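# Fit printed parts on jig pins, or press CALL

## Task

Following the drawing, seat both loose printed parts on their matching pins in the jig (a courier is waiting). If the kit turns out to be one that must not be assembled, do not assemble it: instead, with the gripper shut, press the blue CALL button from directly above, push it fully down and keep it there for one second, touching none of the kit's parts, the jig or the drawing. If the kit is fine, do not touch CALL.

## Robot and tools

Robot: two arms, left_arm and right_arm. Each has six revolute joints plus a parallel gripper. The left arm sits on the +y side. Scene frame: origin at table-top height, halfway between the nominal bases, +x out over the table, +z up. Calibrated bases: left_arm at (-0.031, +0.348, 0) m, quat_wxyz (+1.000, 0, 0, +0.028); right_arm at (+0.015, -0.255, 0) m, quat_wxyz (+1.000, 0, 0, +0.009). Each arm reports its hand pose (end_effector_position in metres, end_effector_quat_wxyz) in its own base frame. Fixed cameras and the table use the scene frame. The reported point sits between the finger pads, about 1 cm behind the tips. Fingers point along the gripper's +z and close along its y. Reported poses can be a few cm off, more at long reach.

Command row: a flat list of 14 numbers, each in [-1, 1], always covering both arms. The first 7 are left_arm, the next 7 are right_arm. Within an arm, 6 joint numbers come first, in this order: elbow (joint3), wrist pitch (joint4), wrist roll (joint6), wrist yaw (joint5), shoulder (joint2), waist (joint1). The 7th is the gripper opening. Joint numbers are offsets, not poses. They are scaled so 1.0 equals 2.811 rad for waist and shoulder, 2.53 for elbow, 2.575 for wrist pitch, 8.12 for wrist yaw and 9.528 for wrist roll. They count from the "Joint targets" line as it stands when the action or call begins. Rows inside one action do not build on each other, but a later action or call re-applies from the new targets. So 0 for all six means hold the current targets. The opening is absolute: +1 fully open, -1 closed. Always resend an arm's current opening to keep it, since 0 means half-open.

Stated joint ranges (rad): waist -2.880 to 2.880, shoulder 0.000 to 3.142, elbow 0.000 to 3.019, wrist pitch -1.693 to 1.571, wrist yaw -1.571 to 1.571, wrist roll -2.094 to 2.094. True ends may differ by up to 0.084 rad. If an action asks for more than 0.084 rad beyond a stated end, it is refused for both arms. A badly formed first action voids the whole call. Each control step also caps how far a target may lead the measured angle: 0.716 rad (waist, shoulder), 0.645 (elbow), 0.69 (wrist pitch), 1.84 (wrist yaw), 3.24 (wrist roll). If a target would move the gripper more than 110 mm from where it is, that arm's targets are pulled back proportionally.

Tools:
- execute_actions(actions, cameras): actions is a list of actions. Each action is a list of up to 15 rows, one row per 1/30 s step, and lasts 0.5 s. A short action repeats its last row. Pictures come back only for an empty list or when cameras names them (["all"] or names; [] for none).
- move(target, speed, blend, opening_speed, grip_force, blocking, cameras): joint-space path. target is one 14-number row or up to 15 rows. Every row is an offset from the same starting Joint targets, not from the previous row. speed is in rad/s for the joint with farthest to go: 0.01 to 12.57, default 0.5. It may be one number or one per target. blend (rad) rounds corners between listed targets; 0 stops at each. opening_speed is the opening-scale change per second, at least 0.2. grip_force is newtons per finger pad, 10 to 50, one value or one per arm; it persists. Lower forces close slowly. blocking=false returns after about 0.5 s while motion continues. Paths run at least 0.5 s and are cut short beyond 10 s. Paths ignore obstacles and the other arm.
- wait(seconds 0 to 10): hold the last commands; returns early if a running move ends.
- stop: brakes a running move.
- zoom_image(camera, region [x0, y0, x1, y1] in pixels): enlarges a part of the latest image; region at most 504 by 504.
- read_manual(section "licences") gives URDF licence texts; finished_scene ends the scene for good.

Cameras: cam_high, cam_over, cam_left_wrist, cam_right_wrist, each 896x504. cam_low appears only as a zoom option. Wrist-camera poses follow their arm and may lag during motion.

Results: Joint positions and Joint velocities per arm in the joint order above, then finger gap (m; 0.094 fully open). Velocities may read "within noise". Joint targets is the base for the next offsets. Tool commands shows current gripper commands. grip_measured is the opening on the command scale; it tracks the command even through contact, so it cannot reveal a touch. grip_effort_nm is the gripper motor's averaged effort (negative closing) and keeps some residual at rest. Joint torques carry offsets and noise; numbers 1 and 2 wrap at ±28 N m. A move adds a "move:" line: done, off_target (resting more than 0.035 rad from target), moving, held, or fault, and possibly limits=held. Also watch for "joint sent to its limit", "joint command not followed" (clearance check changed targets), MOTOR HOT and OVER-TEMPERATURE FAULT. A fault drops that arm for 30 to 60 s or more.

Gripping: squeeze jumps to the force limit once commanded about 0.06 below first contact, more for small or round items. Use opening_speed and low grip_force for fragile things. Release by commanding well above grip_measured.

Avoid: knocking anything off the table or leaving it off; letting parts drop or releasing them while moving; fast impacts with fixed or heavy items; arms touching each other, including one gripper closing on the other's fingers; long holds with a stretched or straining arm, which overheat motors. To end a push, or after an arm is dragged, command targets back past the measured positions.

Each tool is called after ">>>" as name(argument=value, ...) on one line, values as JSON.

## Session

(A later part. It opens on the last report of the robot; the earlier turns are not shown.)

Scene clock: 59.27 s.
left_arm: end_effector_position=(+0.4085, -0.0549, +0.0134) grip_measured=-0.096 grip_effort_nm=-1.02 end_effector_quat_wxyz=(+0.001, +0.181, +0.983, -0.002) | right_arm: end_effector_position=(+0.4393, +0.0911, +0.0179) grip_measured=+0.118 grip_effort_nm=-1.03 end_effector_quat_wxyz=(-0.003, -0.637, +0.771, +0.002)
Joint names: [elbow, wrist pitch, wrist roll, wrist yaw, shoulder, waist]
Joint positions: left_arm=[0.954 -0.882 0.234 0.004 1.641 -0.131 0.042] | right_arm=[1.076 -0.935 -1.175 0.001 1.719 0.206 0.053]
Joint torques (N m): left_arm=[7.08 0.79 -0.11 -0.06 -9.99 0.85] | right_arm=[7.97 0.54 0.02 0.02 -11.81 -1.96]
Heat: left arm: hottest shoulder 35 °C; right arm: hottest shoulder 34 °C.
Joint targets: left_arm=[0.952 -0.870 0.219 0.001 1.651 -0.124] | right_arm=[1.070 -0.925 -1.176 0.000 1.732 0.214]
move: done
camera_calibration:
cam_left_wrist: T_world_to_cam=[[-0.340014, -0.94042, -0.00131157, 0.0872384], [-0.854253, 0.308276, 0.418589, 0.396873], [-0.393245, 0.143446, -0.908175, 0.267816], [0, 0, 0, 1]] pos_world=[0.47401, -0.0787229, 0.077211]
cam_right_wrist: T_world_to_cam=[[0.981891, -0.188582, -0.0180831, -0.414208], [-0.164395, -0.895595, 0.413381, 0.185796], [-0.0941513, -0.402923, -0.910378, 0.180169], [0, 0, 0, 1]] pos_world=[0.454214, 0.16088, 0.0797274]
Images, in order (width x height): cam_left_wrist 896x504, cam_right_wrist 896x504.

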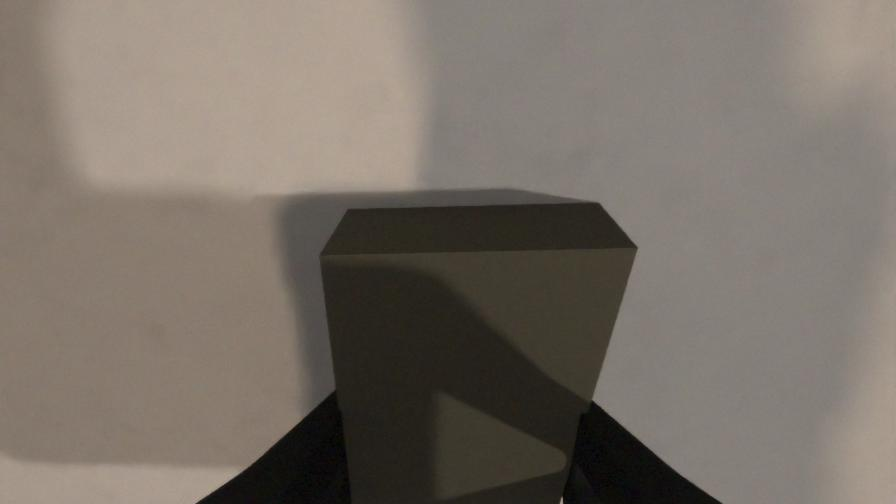

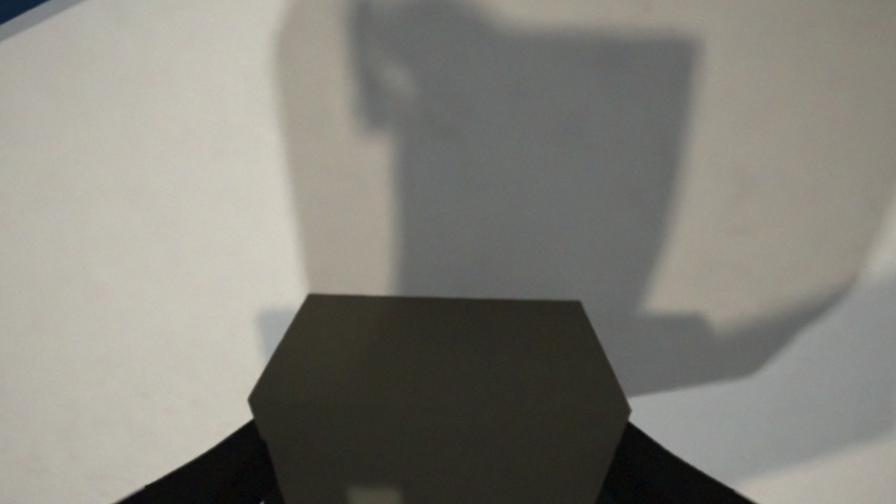

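>>> move(target=[[0.0198,-0.0233,0,0,-0.0285,0,-0.21,0.0198,-0.0408,0,0,-0.0398,0,0.0],[0.0822,-0.1309,0,0,-0.0601,-0.027,-0.21,0.1462,-0.0936,0.0058,0,0.037,0.125,0.0]], blend=[0.08,0], speed=[0.4,0.7], cameras=["all"])

Scene clock: 68.30 s.
left_arm: end_effector_position=(+0.4050, -0.0814, +0.1220) grip_measured=-0.098 grip_effort_nm=-1.05 end_effector_quat_wxyz=(-0.005, +0.213, +0.977, -0.002) | right_arm: end_effector_position=(+0.4423, +0.2835, +0.0730) grip_measured=+0.118 grip_effort_nm=-1.03 end_effector_quat_wxyz=(+0.007, +0.753, -0.659, -0.002)
Joint names: [elbow, wrist pitch, wrist roll, wrist yaw, shoulder, waist]
Joint positions: left_arm=[1.112 -1.197 0.234 0.003 1.497 -0.196 0.042] | right_arm=[1.392 -1.155 -1.133 -0.001 1.822 0.571 0.053]
Joint torques (N m): left_arm=[12.82 -0.32 -0.12 -0.07 -12.1 0.03] | right_arm=[14.08 -0.25 0.17 0.07 -14.51 -2.73]
Heat: left arm: hottest shoulder 35 °C; right arm: hottest shoulder 34 °C.
Joint targets: left_arm=[1.161 -1.207 0.220 0.001 1.482 -0.200] | right_arm=[1.440 -1.166 -1.120 0.000 1.836 0.566]
move: off_target (left_arm, right_arm); blend cut to 0.0559 rad at target 1; left_arm: the elbow is farthest, 0.048 rad from its target; right_arm: the elbow is farthest, 0.048 rad from its target
camera_calibration:
cam_left_wrist: T_world_to_cam=[[-0.400216, -0.91642, 0.000973035, 0.0874291], [-0.827314, 0.361758, 0.429748, 0.348699], [-0.394181, 0.171187, -0.902949, 0.370861], [0, 0, 0, 1]] pos_world=[0.469661, -0.109509, 0.184931]
cam_right_wrist: T_world_to_cam=[[0.990865, 0.132525, -0.0249905, -0.474273], [0.130874, -0.900193, 0.415361, 0.206333], [0.0325496, -0.414837, -0.909313, 0.255446], [0, 0, 0, 1]] pos_world=[0.434622, 0.354561, 0.134725]

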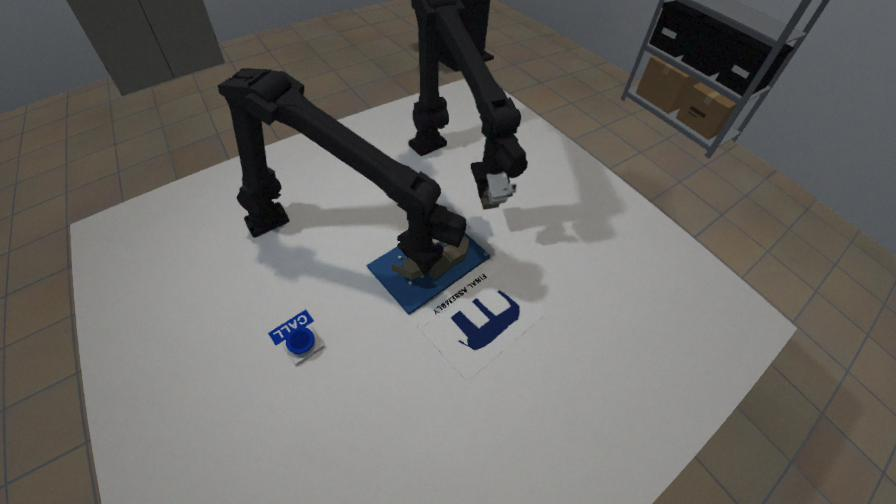

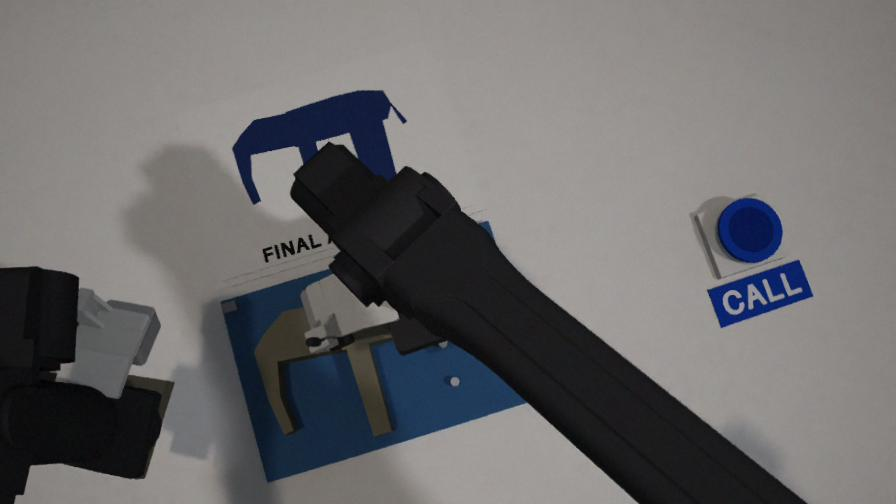

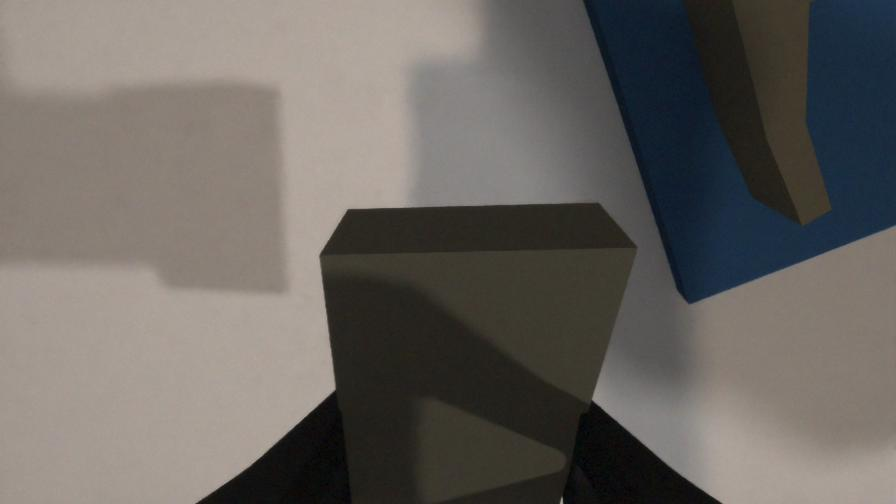

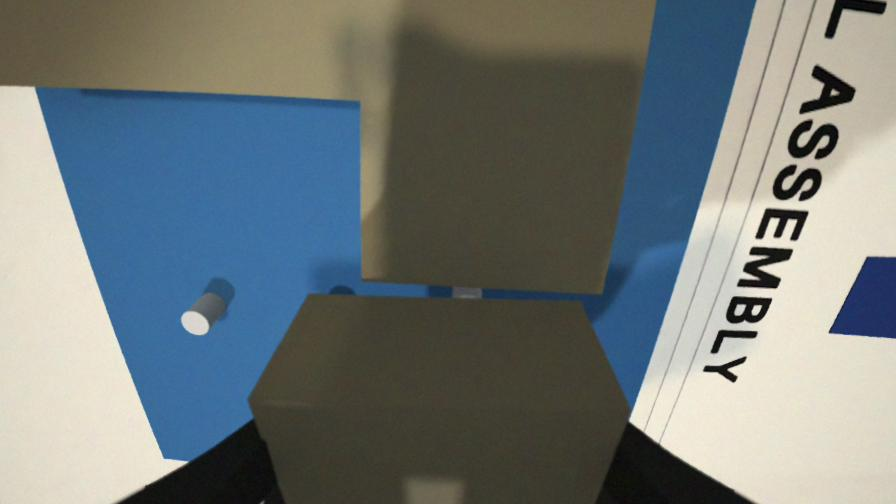

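>>> zoom_image(camera="cam_right_wrist", region=[150, 230, 640, 440])

>>> zoom_image(camera="cam_right_wrist", region=[420, 270, 520, 320])

>>> zoom_image(camera="cam_right_wrist", region=[150, 250, 270, 350])

Scaled by 1.029.

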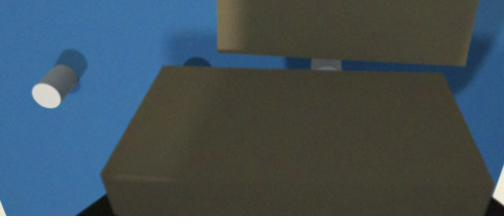

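Scaled by 5.040.

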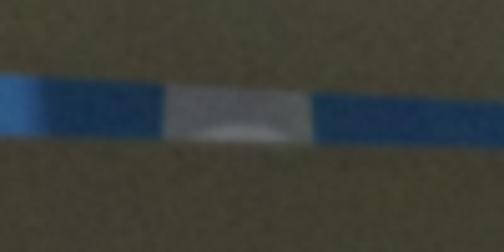

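Scaled by 4.200.

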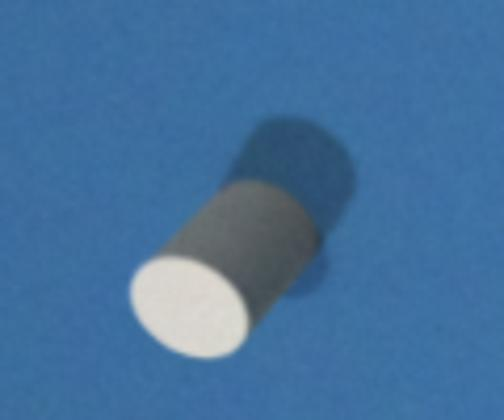

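>>> move(target=[0,0,0,0,0,0,-0.21,-0.0324,0.0350,0.0023,0,0.0114,-0.0050,0.0], speed=0.2, cameras=["cam_right_wrist"])

Scene clock: 76.53 s.
left_arm: end_effector_position=(+0.4050, -0.0814, +0.1220) grip_measured=-0.098 grip_effort_nm=-1.05 end_effector_quat_wxyz=(-0.005, +0.213, +0.977, -0.002) | right_arm: end_effector_position=(+0.4526, +0.2835, +0.0606) grip_measured=+0.118 grip_effort_nm=-1.03 end_effector_quat_wxyz=(-0.009, +0.742, -0.670, +0.000)
Joint names: [elbow, wrist pitch, wrist roll, wrist yaw, shoulder, waist]
Joint positions: left_arm=[1.112 -1.197 0.234 0.003 1.497 -0.196 0.042] | right_arm=[1.379 -1.094 -1.114 -0.005 1.838 0.559 0.053]
Joint torques (N m): left_arm=[12.96 -0.28 -0.09 -0.04 -12.04 0.03] | right_arm=[7.61 0.85 0.19 0.2 -13.33 -3.19]
Heat: left arm: hottest shoulder 35 °C; right arm: hottest shoulder 34 °C.
Joint targets: left_arm=[1.161 -1.207 0.220 0.001 1.482 -0.200] | right_arm=[1.358 -1.076 -1.099 0.000 1.868 0.551]
move: off_target (left_arm); left_arm: the elbow is farthest, 0.049 rad from its target
camera_calibration:
cam_right_wrist: T_world_to_cam=[[0.994816, 0.101675, 0.0020311, -0.479488], [0.0924049, -0.912091, 0.399439, 0.231915], [0.0424656, -0.39718, -0.916758, 0.23474], [0, 0, 0, 1]] pos_world=[0.445604, 0.353514, 0.123537]
Images, in order (width x height): cam_right_wrist 896x504.

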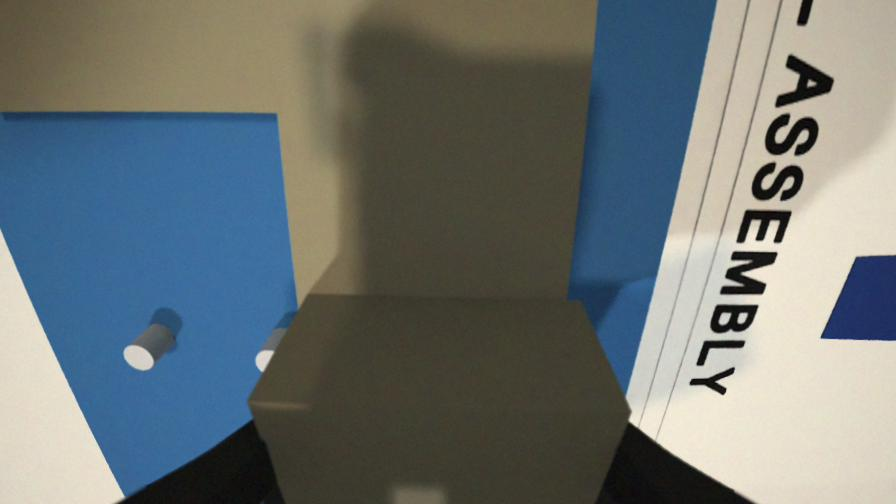

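>>> move(target=[0,0,0,0,0,0,-0.21,-0.0043,0.0025,0,0.0004,0.0061,-0.0008,0.0], speed=0.2, cameras=["cam_right_wrist"])

Scene clock: 79.20 s.
left_arm: end_effector_position=(+0.4050, -0.0814, +0.1220) grip_measured=-0.098 grip_effort_nm=-1.05 end_effector_quat_wxyz=(-0.005, +0.213, +0.977, -0.002) | right_arm: end_effector_position=(+0.4524, +0.2829, +0.0597) grip_measured=+0.118 grip_effort_nm=-1.03 end_effector_quat_wxyz=(-0.009, +0.742, -0.671, +0.000)
Joint names: [elbow, wrist pitch, wrist roll, wrist yaw, shoulder, waist]
Joint positions: left_arm=[1.112 -1.197 0.234 0.003 1.497 -0.196 0.042] | right_arm=[1.376 -1.092 -1.113 -0.005 1.838 0.558 0.053]
Joint torques (N m): left_arm=[12.92 -0.49 -0.12 -0.08 -11.99 -0.44] | right_arm=[6.84 1.06 0.19 0.31 -11.93 -3.25]
Heat: left arm: hottest shoulder 35 °C; right arm: hottest shoulder 34 °C.
Joint targets: left_arm=[1.161 -1.207 0.220 0.001 1.482 -0.200] | right_arm=[1.347 -1.070 -1.098 0.004 1.885 0.549]
move: off_target (left_arm, right_arm); left_arm: the elbow is farthest, 0.049 rad from its target; right_arm: the shoulder is farthest, 0.047 rad from its target
camera_calibration:
cam_right_wrist: T_world_to_cam=[[0.994925, 0.100596, 0.00206339, -0.478998], [0.091401, -0.912178, 0.399471, 0.232211], [0.0420674, -0.397255, -0.916744, 0.233883], [0, 0, 0, 1]] pos_world=[0.445505, 0.352914, 0.122637]
Images, in order (width x height): cam_right_wrist 896x504.

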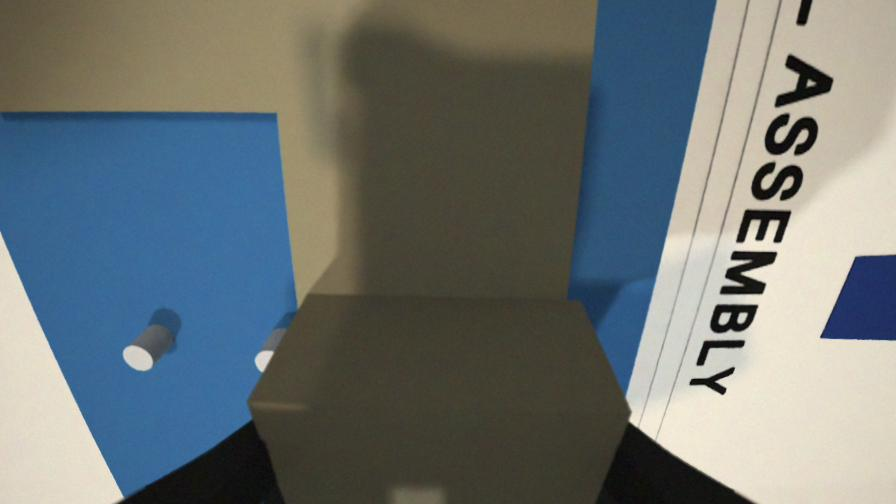

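>>> move(target=[[0,0,0,0,0,0,-0.21,0,0,0,0,-0.0302,0,0.0],[0,0,0,0,0,0,-0.21,0,0,0,0,-0.0302,-0.0014,0.0]], speed=0.2, cameras=["cam_right_wrist"])

Scene clock: 81.30 s.
left_arm: end_effector_position=(+0.4050, -0.0814, +0.1220) grip_measured=-0.098 grip_effort_nm=-1.05 end_effector_quat_wxyz=(-0.005, +0.213, +0.977, -0.002) | right_arm: end_effector_position=(+0.4499, +0.2778, +0.0643) grip_measured=+0.118 grip_effort_nm=-1.03 end_effector_quat_wxyz=(-0.015, +0.739, -0.673, +0.005)
Joint names: [elbow, wrist pitch, wrist roll, wrist yaw, shoulder, waist]
Joint positions: left_arm=[1.112 -1.197 0.234 0.003 1.497 -0.196 0.042] | right_arm=[1.353 -1.079 -1.11 0.001 1.813 0.554 0.053]
Joint torques (N m): left_arm=[12.77 -0.2 -0.09 -0.09 -11.69 -0.09] | right_arm=[9.01 0.58 0.15 0.13 -16.5 -3.19]
Heat: left arm: hottest shoulder 35 °C; right arm: hottest shoulder 34 °C.
Joint targets: left_arm=[1.161 -1.207 0.220 0.001 1.482 -0.200] | right_arm=[1.347 -1.070 -1.098 0.004 1.800 0.545]
move: off_target (left_arm); left_arm: the elbow is farthest, 0.049 rad from its target
camera_calibration:
cam_right_wrist: T_world_to_cam=[[0.995494, 0.0931947, 0.017526, -0.475195], [0.0785552, -0.91398, 0.398083, 0.232351], [0.0531177, -0.394913, -0.917182, 0.230609], [0, 0, 0, 1]] pos_world=[0.442552, 0.34772, 0.127343]
Images, in order (width x height): cam_right_wrist 896x504.

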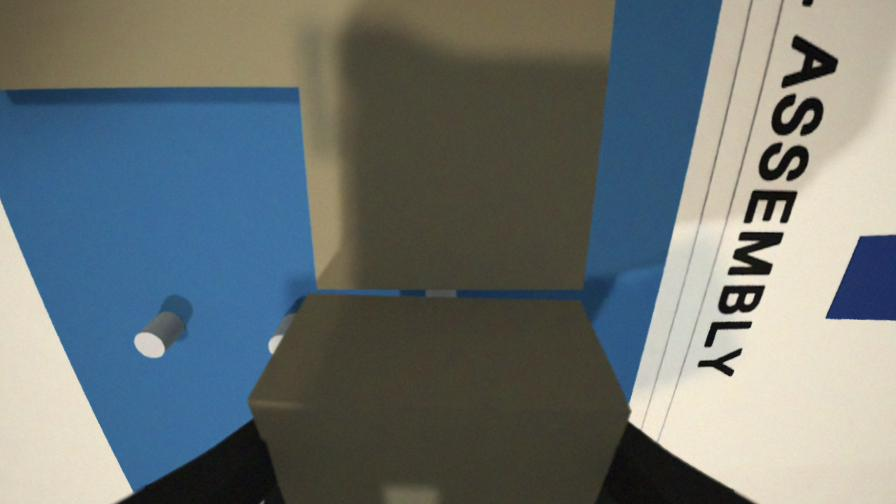

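>>> move(target=[[0,0,0,0,0,0,-0.21,0.0387,-0.0202,-0.0034,0,0.0071,-0.0009,0.0],[0,0,0,0,0,0,-0.21,0.0059,-0.0012,-0.0034,0,0.0267,-0.0009,0.0]], speed=0.2, cameras=["cam_right_wrist"])

Scene clock: 87.23 s.
left_arm: end_effector_position=(+0.4050, -0.0814, +0.1220) grip_measured=-0.098 grip_effort_nm=-1.05 end_effector_quat_wxyz=(-0.005, +0.213, +0.977, -0.002) | right_arm: end_effector_position=(+0.4523, +0.2752, +0.0446) grip_measured=+0.117 grip_effort_nm=-1.03 end_effector_quat_wxyz=(+0.004, +0.740, -0.672, +0.000)
Joint names: [elbow, wrist pitch, wrist roll, wrist yaw, shoulder, waist]
Joint positions: left_arm=[1.112 -1.197 0.234 0.003 1.497 -0.196 0.042] | right_arm=[1.366 -1.083 -1.12 0.001 1.861 0.548 0.052]
Joint torques (N m): left_arm=[12.96 -0.27 -0.13 -0.11 -11.34 -0.73] | right_arm=[8.85 0.53 -0.11 0.11 -14.74 -3.08]
Heat: left arm: hottest shoulder 35 °C; right arm: hottest shoulder 34 °C.
Joint targets: left_arm=[1.161 -1.207 0.220 0.001 1.482 -0.200] | right_arm=[1.362 -1.073 -1.131 0.004 1.875 0.543]
move: off_target (left_arm); left_arm: the elbow is farthest, 0.049 rad from its target
camera_calibration:
cam_right_wrist: T_world_to_cam=[[0.995173, 0.0965547, -0.0175278, -0.476173], [0.0951169, -0.905137, 0.414343, 0.226911], [0.0241417, -0.41401, -0.909952, 0.229454], [0, 0, 0, 1]] pos_world=[0.446753, 0.346359, 0.106427]
Images, in order (width x height): cam_right_wrist 896x504.

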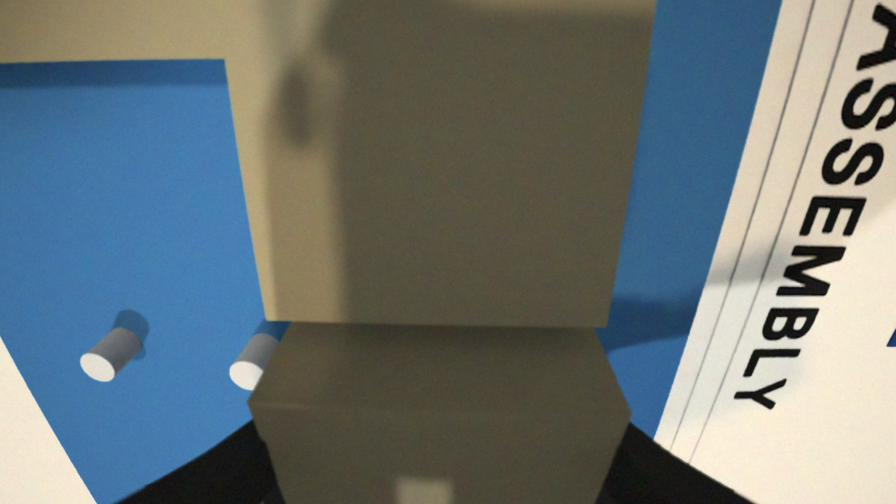

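>>> move(target=[0,0,0,0,0,0,-0.21,0,0,0.0035,0,0,0.0071,0.0], speed=0.1, cameras=["cam_right_wrist"])

>>> zoom_image(camera="cam_right_wrist", region=[220, 260, 660, 440])

Scene clock: 90.87 s.
left_arm: end_effector_position=(+0.4050, -0.0814, +0.1220) grip_measured=-0.098 grip_effort_nm=-1.05 end_effector_quat_wxyz=(-0.005, +0.213, +0.977, -0.002) | right_arm: end_effector_position=(+0.4505, +0.2781, +0.0446) grip_measured=+0.117 grip_effort_nm=-1.03 end_effector_quat_wxyz=(+0.004, +0.740, -0.673, +0.000)
Joint names: [elbow, wrist pitch, wrist roll, wrist yaw, shoulder, waist]
Joint positions: left_arm=[1.112 -1.197 0.234 0.003 1.497 -0.196 0.042] | right_arm=[1.366 -1.083 -1.111 0.001 1.861 0.554 0.052]
Joint torques (N m): left_arm=[12.93 -0.4 -0.12 -0.08 -11.52 0.26] | right_arm=[9.01 0.57 0.13 0.11 -14.68 -2.32]
Heat: left arm: hottest shoulder 35 °C; right arm: hottest shoulder 35 °C.
Joint targets: left_arm=[1.161 -1.207 0.220 0.001 1.482 -0.200] | right_arm=[1.362 -1.073 -1.098 0.004 1.875 0.563]
move: off_target (left_arm); left_arm: the elbow is farthest, 0.049 rad from its target
camera_calibration:
cam_right_wrist: T_world_to_cam=[[0.995426, 0.0939181, -0.0175231, -0.474054], [0.092717, -0.905389, 0.414336, 0.230844], [0.0230485, -0.414065, -0.909955, 0.2312], [0, 0, 0, 1]] pos_world=[0.445153, 0.349258, 0.106427]
Images, in order (width x height): cam_right_wrist 896x504.

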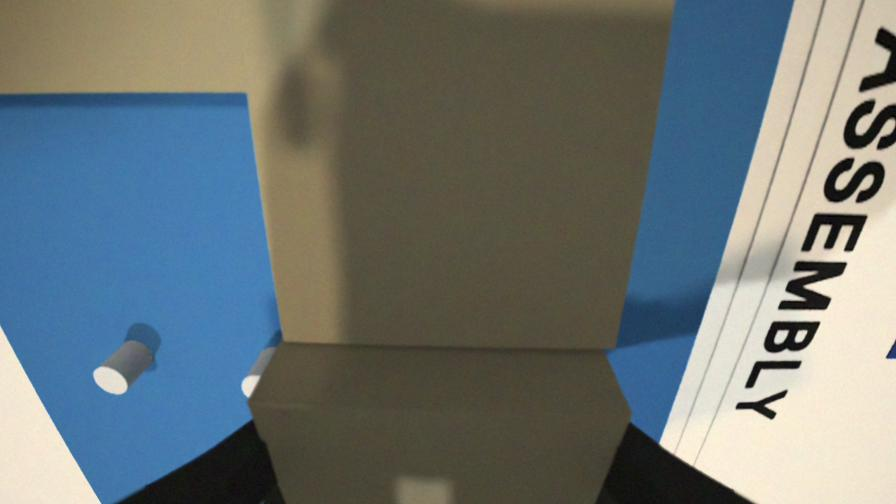

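Scaled by 1.145.

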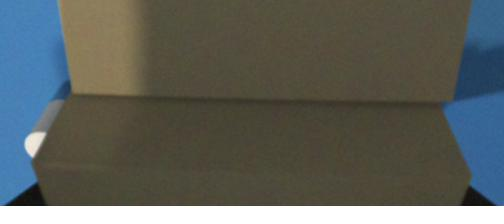

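>>> move(target=[0,0,0,0,0,0,-0.21,-0.0051,0.0128,0,0,0.0071,0,0.0], speed=0.06, cameras=["cam_right_wrist"])

Scene clock: 93.67 s.
left_arm: end_effector_position=(+0.4050, -0.0814, +0.1220) grip_measured=-0.098 grip_effort_nm=-1.05 end_effector_quat_wxyz=(-0.005, +0.213, +0.977, -0.002) | right_arm: end_effector_position=(+0.4537, +0.2800, +0.0424) grip_measured=+0.117 grip_effort_nm=-1.03 end_effector_quat_wxyz=(-0.004, +0.739, -0.673, +0.003)
Joint names: [elbow, wrist pitch, wrist roll, wrist yaw, shoulder, waist]
Joint positions: left_arm=[1.112 -1.197 0.234 0.003 1.497 -0.196 0.042] | right_arm=[1.362 -1.061 -1.109 0.003 1.862 0.555 0.052]
Joint torques (N m): left_arm=[12.93 -0.27 -0.09 -0.06 -11.28 0.09] | right_arm=[8.2 0.92 0.15 0.07 -13.39 -2.02]
Heat: left arm: hottest shoulder 35 °C; right arm: hottest shoulder 35 °C.
Joint targets: left_arm=[1.161 -1.207 0.220 0.001 1.482 -0.200] | right_arm=[1.349 -1.040 -1.098 0.004 1.895 0.563]
move: off_target (left_arm); left_arm: the elbow is farthest, 0.049 rad from its target
camera_calibration:
cam_right_wrist: T_world_to_cam=[[0.995675, 0.0928849, -0.00175689, -0.477962], [0.0854822, -0.908589, 0.408851, 0.237723], [0.0363798, -0.407233, -0.9126, 0.221966], [0, 0, 0, 1]] pos_world=[0.447499, 0.35078, 0.104533]
Images, in order (width x height): cam_right_wrist 896x504.

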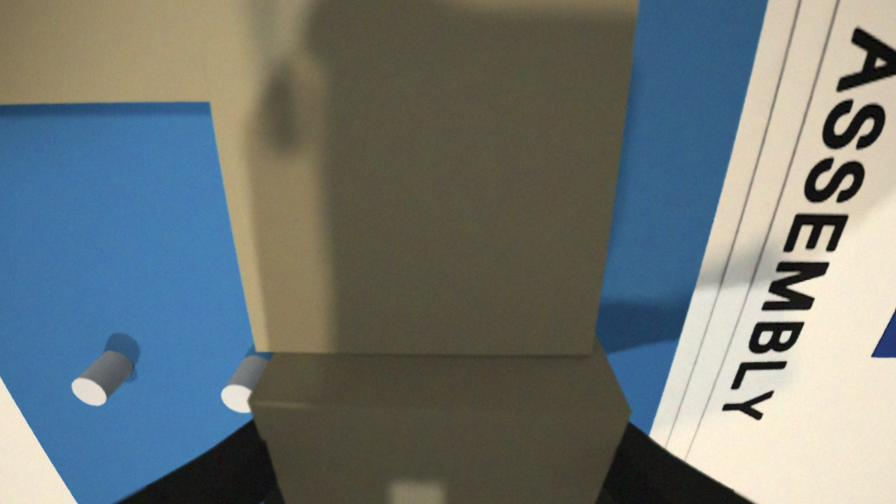

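>>> zoom_image(camera="cam_right_wrist", region=[200, 320, 320, 430])

>>> zoom_image(camera="cam_right_wrist", region=[560, 320, 680, 430])

Scaled by 4.200.

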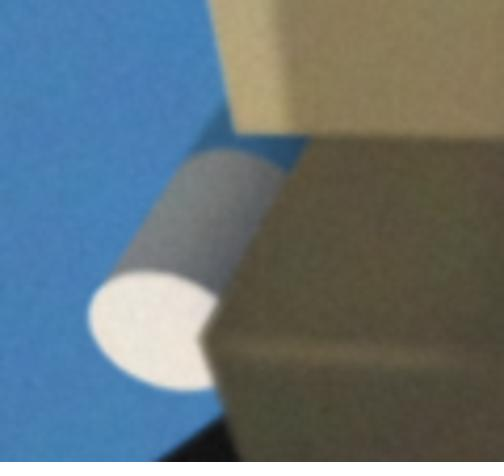

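Scaled by 4.200.

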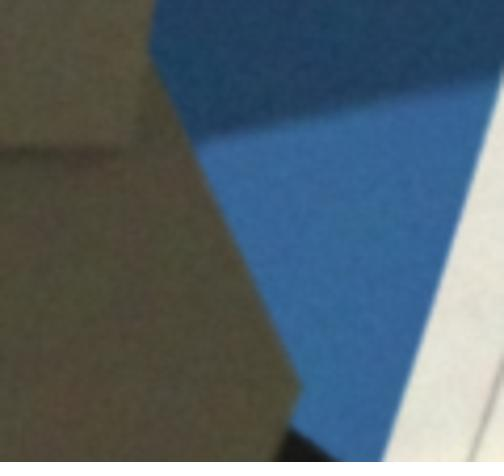

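>>> move(target=[[0,0,0,0,0,0,-0.21,0.0439,-0.0579,-0.00415,0,-0.0334,0,0.0],[0,0,0,0,0,0,-0.21,0.0158,-0.0326,-0.00415,0,-0.0157,0,0.0]], speed=[0.3,0.15], cameras=["cam_right_wrist"])

>>> zoom_image(camera="cam_right_wrist", region=[220, 270, 370, 420])

>>> zoom_image(camera="cam_right_wrist", region=[530, 270, 680, 420])

Scene clock: 102.07 s.
left_arm: end_effector_position=(+0.4050, -0.0814, +0.1220) grip_measured=-0.098 grip_effort_nm=-1.05 end_effector_quat_wxyz=(-0.005, +0.213, +0.977, -0.002) | right_arm: end_effector_position=(+0.4507, +0.2780, +0.0652) grip_measured=+0.117 grip_effort_nm=-1.03 end_effector_quat_wxyz=(+0.005, +0.744, -0.668, +0.000)
Joint names: [elbow, wrist pitch, wrist roll, wrist yaw, shoulder, waist]
Joint positions: left_arm=[1.112 -1.197 0.234 0.003 1.497 -0.196 0.042] | right_arm=[1.392 -1.135 -1.125 0.004 1.838 0.555 0.052]
Joint torques (N m): left_arm=[12.86 -0.21 -0.11 -0.07 -11.52 -0.67] | right_arm=[9.26 0.58 -0.11 0.04 -14.74 -2.02]
Heat: left arm: hottest shoulder 35 °C; right arm: hottest shoulder 35 °C.
Joint targets: left_arm=[1.161 -1.207 0.220 0.001 1.482 -0.200] | right_arm=[1.389 -1.124 -1.137 0.004 1.851 0.563]
move: off_target (left_arm); left_arm: the elbow is farthest, 0.049 rad from its target
camera_calibration:
cam_right_wrist: T_world_to_cam=[[0.993947, 0.108263, -0.0186569, -0.477204], [0.106147, -0.90265, 0.41708, 0.215221], [0.0283137, -0.416536, -0.908678, 0.248046], [0, 0, 0, 1]] pos_world=[0.444447, 0.349252, 0.126726]
Images, in order (width x height): cam_right_wrist 896x504.

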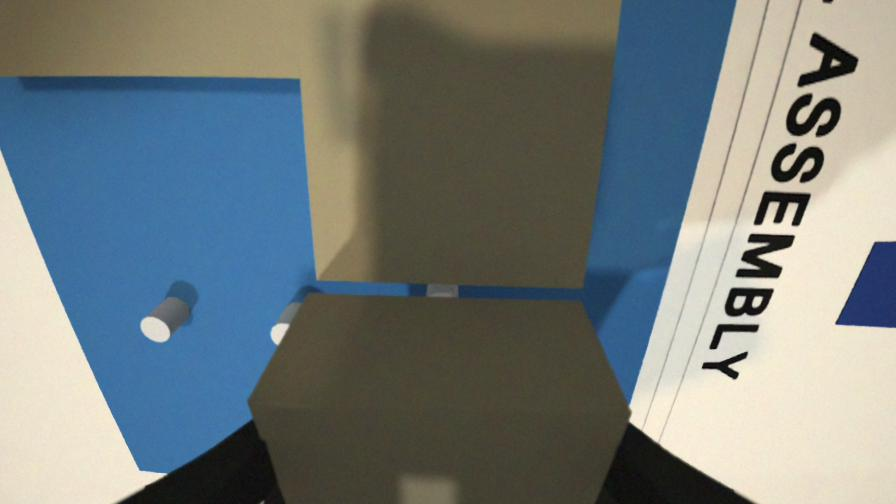

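Scaled by 3.360.

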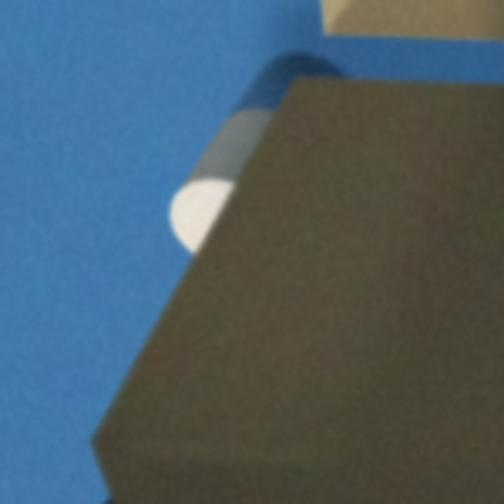

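Scaled by 3.360.

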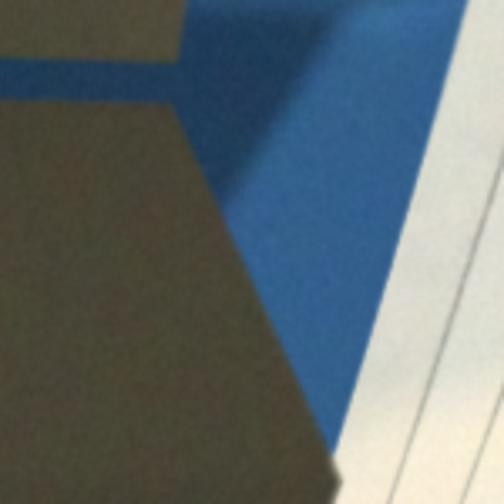

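>>> move(target=[[0,0,0,0,0,0,-0.21,0,0,0,0,0,-0.0050,0.0],[0,0,0,0,0,0,-0.21,-0.0154,0.0330,0,0,0.0153,-0.0050,0.0]], speed=0.08, cameras=["cam_right_wrist"])

>>> zoom_image(camera="cam_right_wrist", region=[200, 290, 350, 440])

>>> zoom_image(camera="cam_right_wrist", region=[530, 290, 680, 440])

Scene clock: 107.80 s.
left_arm: end_effector_position=(+0.4050, -0.0814, +0.1220) grip_measured=-0.098 grip_effort_nm=-1.05 end_effector_quat_wxyz=(-0.005, +0.213, +0.977, -0.002) | right_arm: end_effector_position=(+0.4530, +0.2792, +0.0344) grip_measured=+0.117 grip_effort_nm=-1.03 end_effector_quat_wxyz=(+0.000, +0.745, -0.667, +0.003)
Joint names: [elbow, wrist pitch, wrist roll, wrist yaw, shoulder, waist]
Joint positions: left_arm=[1.112 -1.197 0.234 0.003 1.497 -0.196 0.042] | right_arm=[1.356 -1.051 -1.126 0.005 1.874 0.555 0.052]
Joint torques (N m): left_arm=[12.9 -0.27 -0.06 -0.07 -11.58 0.26] | right_arm=[8.65 0.7 -0.11 0.01 -14.33 -3.08]
Heat: left arm: hottest shoulder 35 °C; right arm: hottest shoulder 35 °C.
Joint targets: left_arm=[1.161 -1.207 0.220 0.001 1.482 -0.200] | right_arm=[1.350 -1.039 -1.137 0.004 1.894 0.549]
move: off_target (left_arm); left_arm: the elbow is farthest, 0.049 rad from its target
camera_calibration:
cam_right_wrist: T_world_to_cam=[[0.993956, 0.109521, -0.00746582, -0.480916], [0.102792, -0.904705, 0.413453, 0.231169], [0.0385274, -0.411721, -0.910495, 0.214607], [0, 0, 0, 1]] pos_world=[0.445979, 0.350168, 0.0962304]
Images, in order (width x height): cam_right_wrist 896x504.

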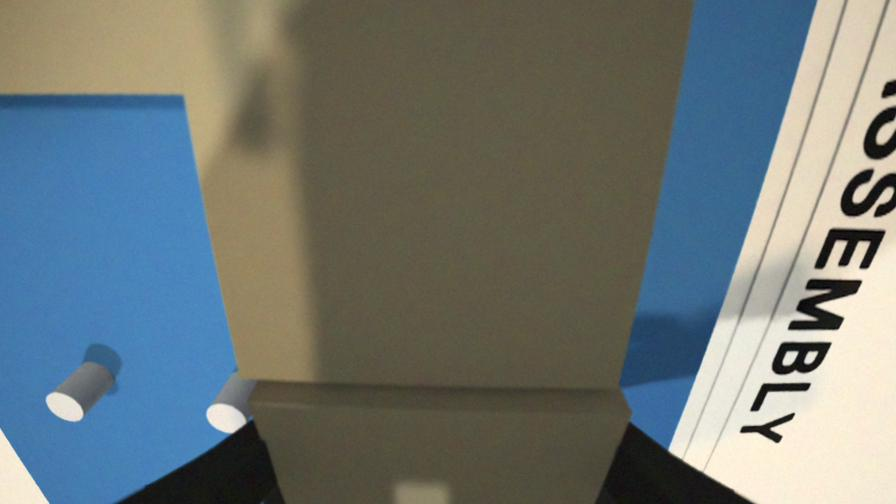

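Scaled by 3.360.

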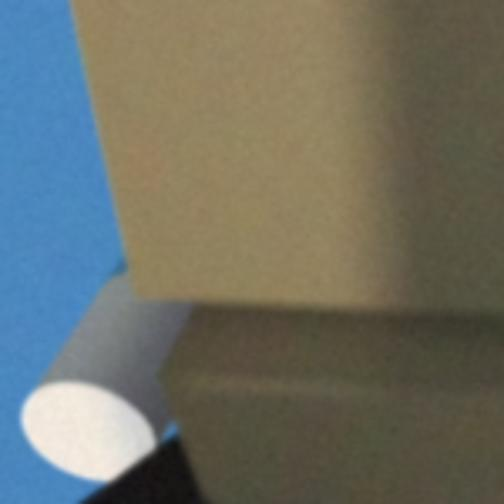

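Scaled by 3.360.

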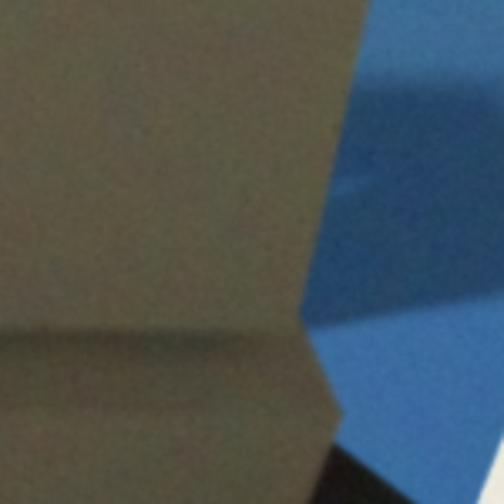

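>>> move(target=[0,0,0,0,0,0,-0.21,-0.0035,0.0047,0,0,0.0050,0,0.0], speed=0.08, cameras=["cam_right_wrist"])

Scene clock: 108.87 s.
left_arm: end_effector_position=(+0.4050, -0.0814, +0.1220) grip_measured=-0.098 grip_effort_nm=-1.05 end_effector_quat_wxyz=(-0.005, +0.213, +0.977, -0.002) | right_arm: end_effector_position=(+0.4530, +0.2792, +0.0321) grip_measured=+0.117 grip_effort_nm=-1.03 end_effector_quat_wxyz=(+0.000, +0.745, -0.667, +0.003)
Joint names: [elbow, wrist pitch, wrist roll, wrist yaw, shoulder, waist]
Joint positions: left_arm=[1.112 -1.197 0.234 0.003 1.497 -0.196 0.042] | right_arm=[1.354 -1.045 -1.126 0.005 1.877 0.555 0.052]
Joint torques (N m): left_arm=[12.85 -0.44 -0.12 -0.05 -11.22 -0.21] | right_arm=[8.05 0.87 -0.1 0.01 -13.51 -3.08]
Heat: left arm: hottest shoulder 35 °C; right arm: hottest shoulder 35 °C.
Joint targets: left_arm=[1.161 -1.207 0.220 0.001 1.482 -0.200] | right_arm=[1.341 -1.027 -1.137 0.004 1.908 0.549]
move: off_target (left_arm); left_arm: the elbow is farthest, 0.049 rad from its target
camera_calibration:
cam_right_wrist: T_world_to_cam=[[0.993956, 0.109521, -0.00746582, -0.480933], [0.102792, -0.904705, 0.413453, 0.23212], [0.0385274, -0.411721, -0.910495, 0.212513], [0, 0, 0, 1]] pos_world=[0.445979, 0.350168, 0.0939304]
Images, in order (width x height): cam_right_wrist 896x504.

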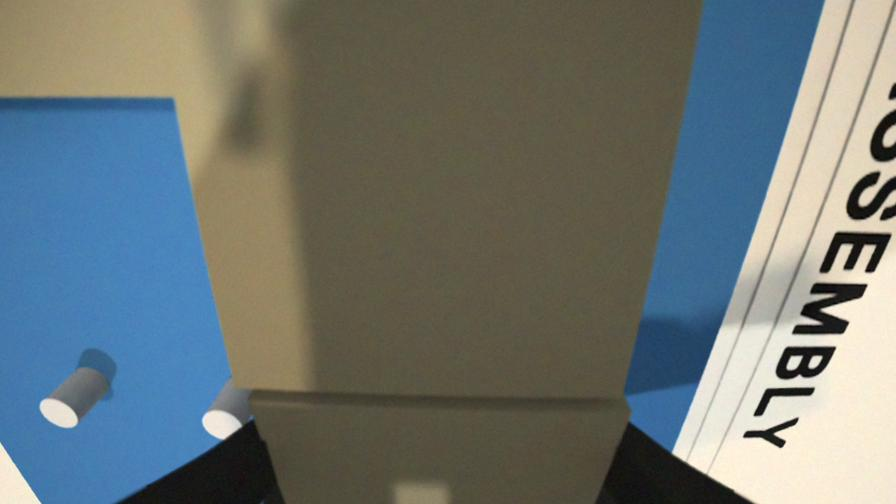

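>>> move(target=[0,0,0,0,0,0,-0.21,-0.0040,0.0027,0,0,0.0054,0,0.0], speed=0.08, cameras=["cam_right_wrist"])

>>> zoom_image(camera="cam_right_wrist", region=[180, 300, 480, 450])

>>> zoom_image(camera="cam_right_wrist", region=[430, 300, 730, 450])

Scene clock: 109.97 s.
left_arm: end_effector_position=(+0.4050, -0.0814, +0.1220) grip_measured=-0.098 grip_effort_nm=-1.05 end_effector_quat_wxyz=(-0.005, +0.213, +0.977, -0.002) | right_arm: end_effector_position=(+0.4526, +0.2789, +0.0309) grip_measured=+0.117 grip_effort_nm=-1.03 end_effector_quat_wxyz=(+0.000, +0.745, -0.667, +0.003)
Joint names: [elbow, wrist pitch, wrist roll, wrist yaw, shoulder, waist]
Joint positions: left_arm=[1.112 -1.197 0.234 0.003 1.497 -0.196 0.042] | right_arm=[1.351 -1.042 -1.126 0.005 1.878 0.555 0.052]
Joint torques (N m): left_arm=[13.07 -0.38 -0.12 -0.06 -11.22 0.21] | right_arm=[7.36 0.99 -0.11 0 -12.34 -3.08]
Heat: left arm: hottest shoulder 35 °C; right arm: hottest shoulder 35 °C.
Joint targets: left_arm=[1.161 -1.207 0.220 0.001 1.482 -0.200] | right_arm=[1.331 -1.020 -1.137 0.004 1.923 0.549]
move: off_target (left_arm, right_arm); left_arm: the elbow is farthest, 0.049 rad from its target; right_arm: the shoulder is farthest, 0.045 rad from its target
camera_calibration:
cam_right_wrist: T_world_to_cam=[[0.993956, 0.109521, -0.00746582, -0.480511], [0.102792, -0.904705, 0.413453, 0.232386], [0.0385274, -0.411721, -0.910495, 0.211312], [0, 0, 0, 1]] pos_world=[0.445579, 0.349868, 0.0927304]
Images, in order (width x height): cam_right_wrist 896x504.

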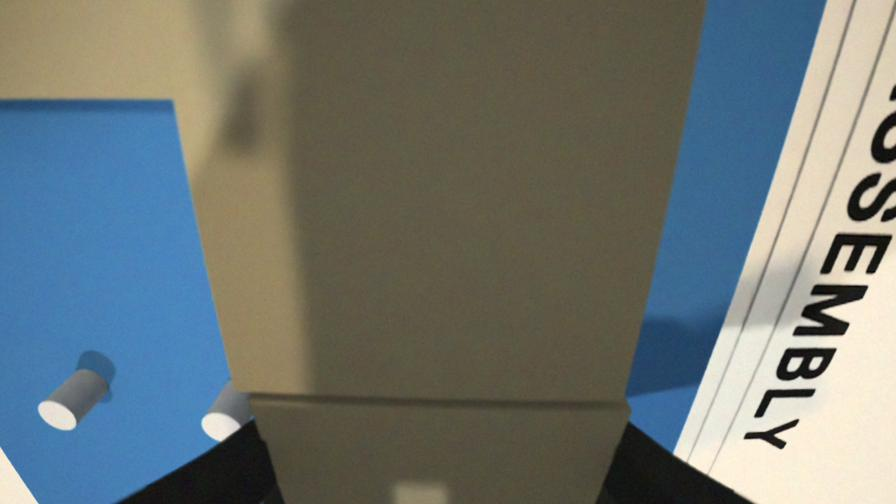

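Scaled by 1.680.

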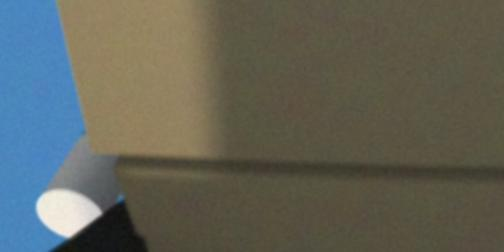

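Scaled by 1.680.

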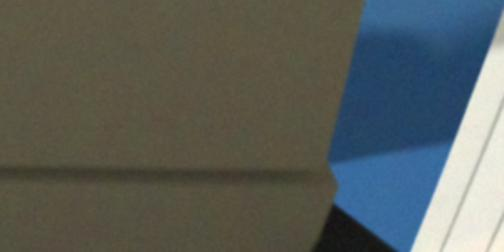

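>>> move(target=[[0,0,0,0,0,0,-0.21,0.0095,-0.0058,0.0009,0,-0.0153,0.0025,0.0],[0,0,0,0,0,0,-0.21,0.0095,-0.0058,0.0009,0,-0.0153,0.0025,0.3],[0,0,0,0,0,0,-0.21,0.0095,-0.0225,0.0009,0,-0.0438,0.0025,0.3],[0.1245,0.0171,-0.1127,0,0.1259,-0.2035,-0.21,0.0095,-0.0311,0.0009,0,-0.0793,-0.1597,0.3]], blend=[0,0,0.02,0], speed=[0.1,0.1,0.2,0.8], cameras=["all"])

Scene clock: 119.90 s.
left_arm: end_effector_position=(+0.3793, -0.3747, +0.0807) grip_measured=-0.098 grip_effort_nm=-1.05 end_effector_quat_wxyz=(-0.004, -0.031, +1.000, +0.002) | right_arm: end_effector_position=(+0.5273, +0.0503, +0.1181) grip_measured=+0.298 grip_effort_nm=0.09 end_effector_quat_wxyz=(+0.054, -0.573, +0.817, -0.033)
Joint names: [elbow, wrist pitch, wrist roll, wrist yaw, shoulder, waist]
Joint positions: left_arm=[1.423 -1.173 -0.839 0.002 1.829 -0.778 0.042] | right_arm=[1.351 -1.089 -1.126 0.004 1.705 0.097 0.061]
Joint torques (N m): left_arm=[13.05 0.69 -0.07 -0.11 -15.03 0.44] | right_arm=[10.61 0.05 0 0.01 -14.8 -2.49]
Heat: left arm: hottest shoulder 35 °C; right arm: hottest shoulder 35 °C.
Joint targets: left_arm=[1.475 -1.162 -0.854 0.001 1.836 -0.772] | right_arm=[1.355 -1.100 -1.129 0.003 1.700 0.100]
move: off_target (left_arm); left_arm: the elbow is farthest, 0.053 rad from its target
camera_calibration:
cam_left_wrist: T_world_to_cam=[[0.079082, -0.996832, -0.0084743, -0.40281], [-0.900927, -0.0751071, 0.427422, 0.315649], [-0.426705, -0.0261667, -0.904012, 0.312103], [0, 0, 0, 1]] pos_world=[0.449408, -0.36966, 0.143816]
cam_right_wrist: T_world_to_cam=[[0.93404, -0.34127, 0.105374, -0.488082], [-0.355692, -0.861981, 0.36121, 0.227578], [-0.0324397, -0.374865, -0.926512, 0.231161], [0, 0, 0, 1]] pos_world=[0.544335, 0.116255, 0.183401]

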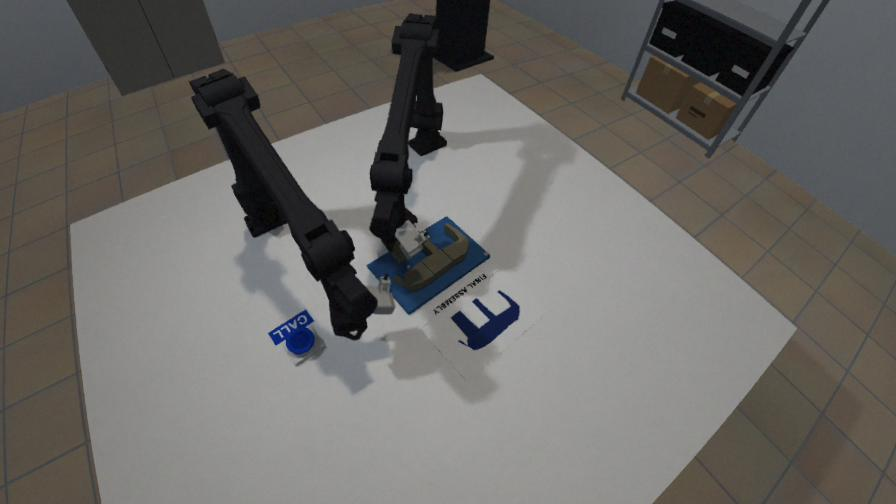

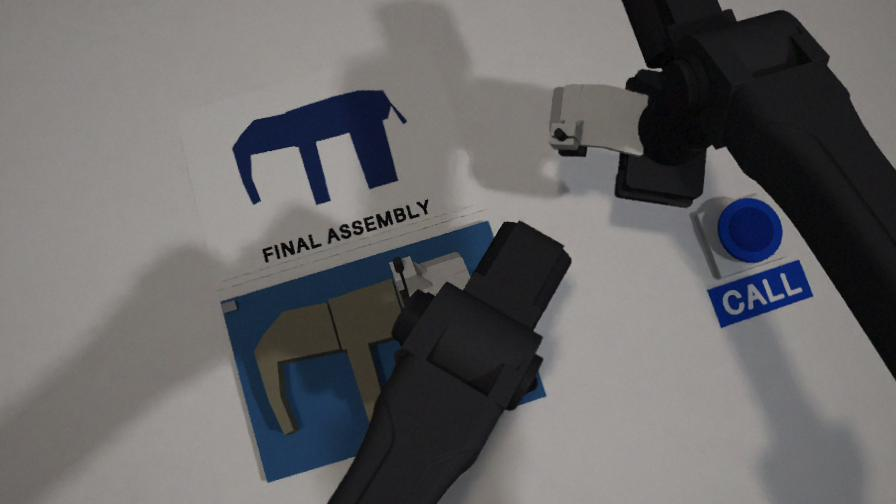

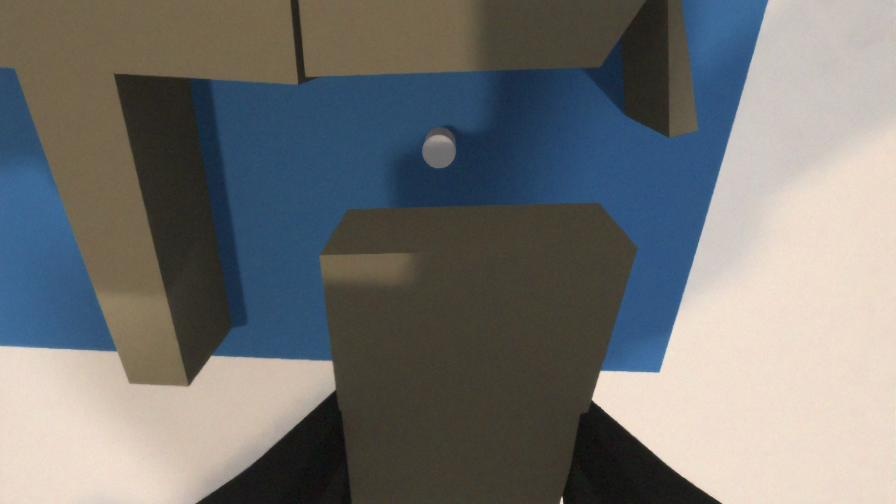

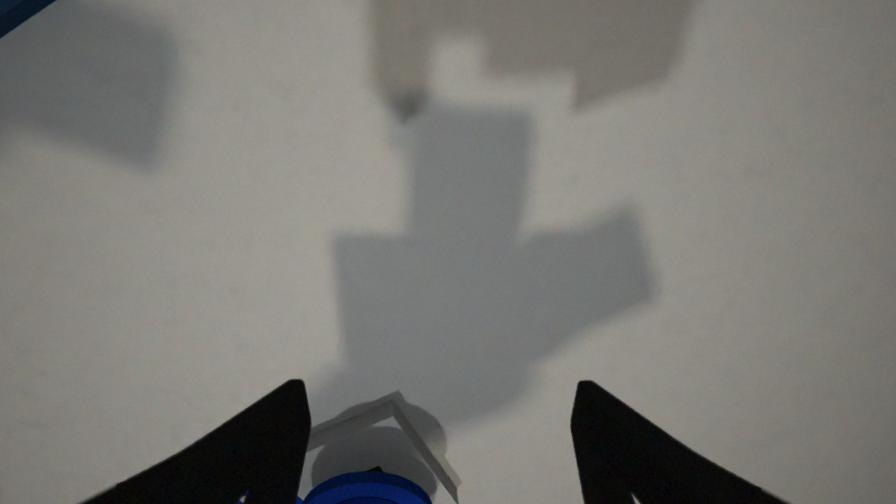

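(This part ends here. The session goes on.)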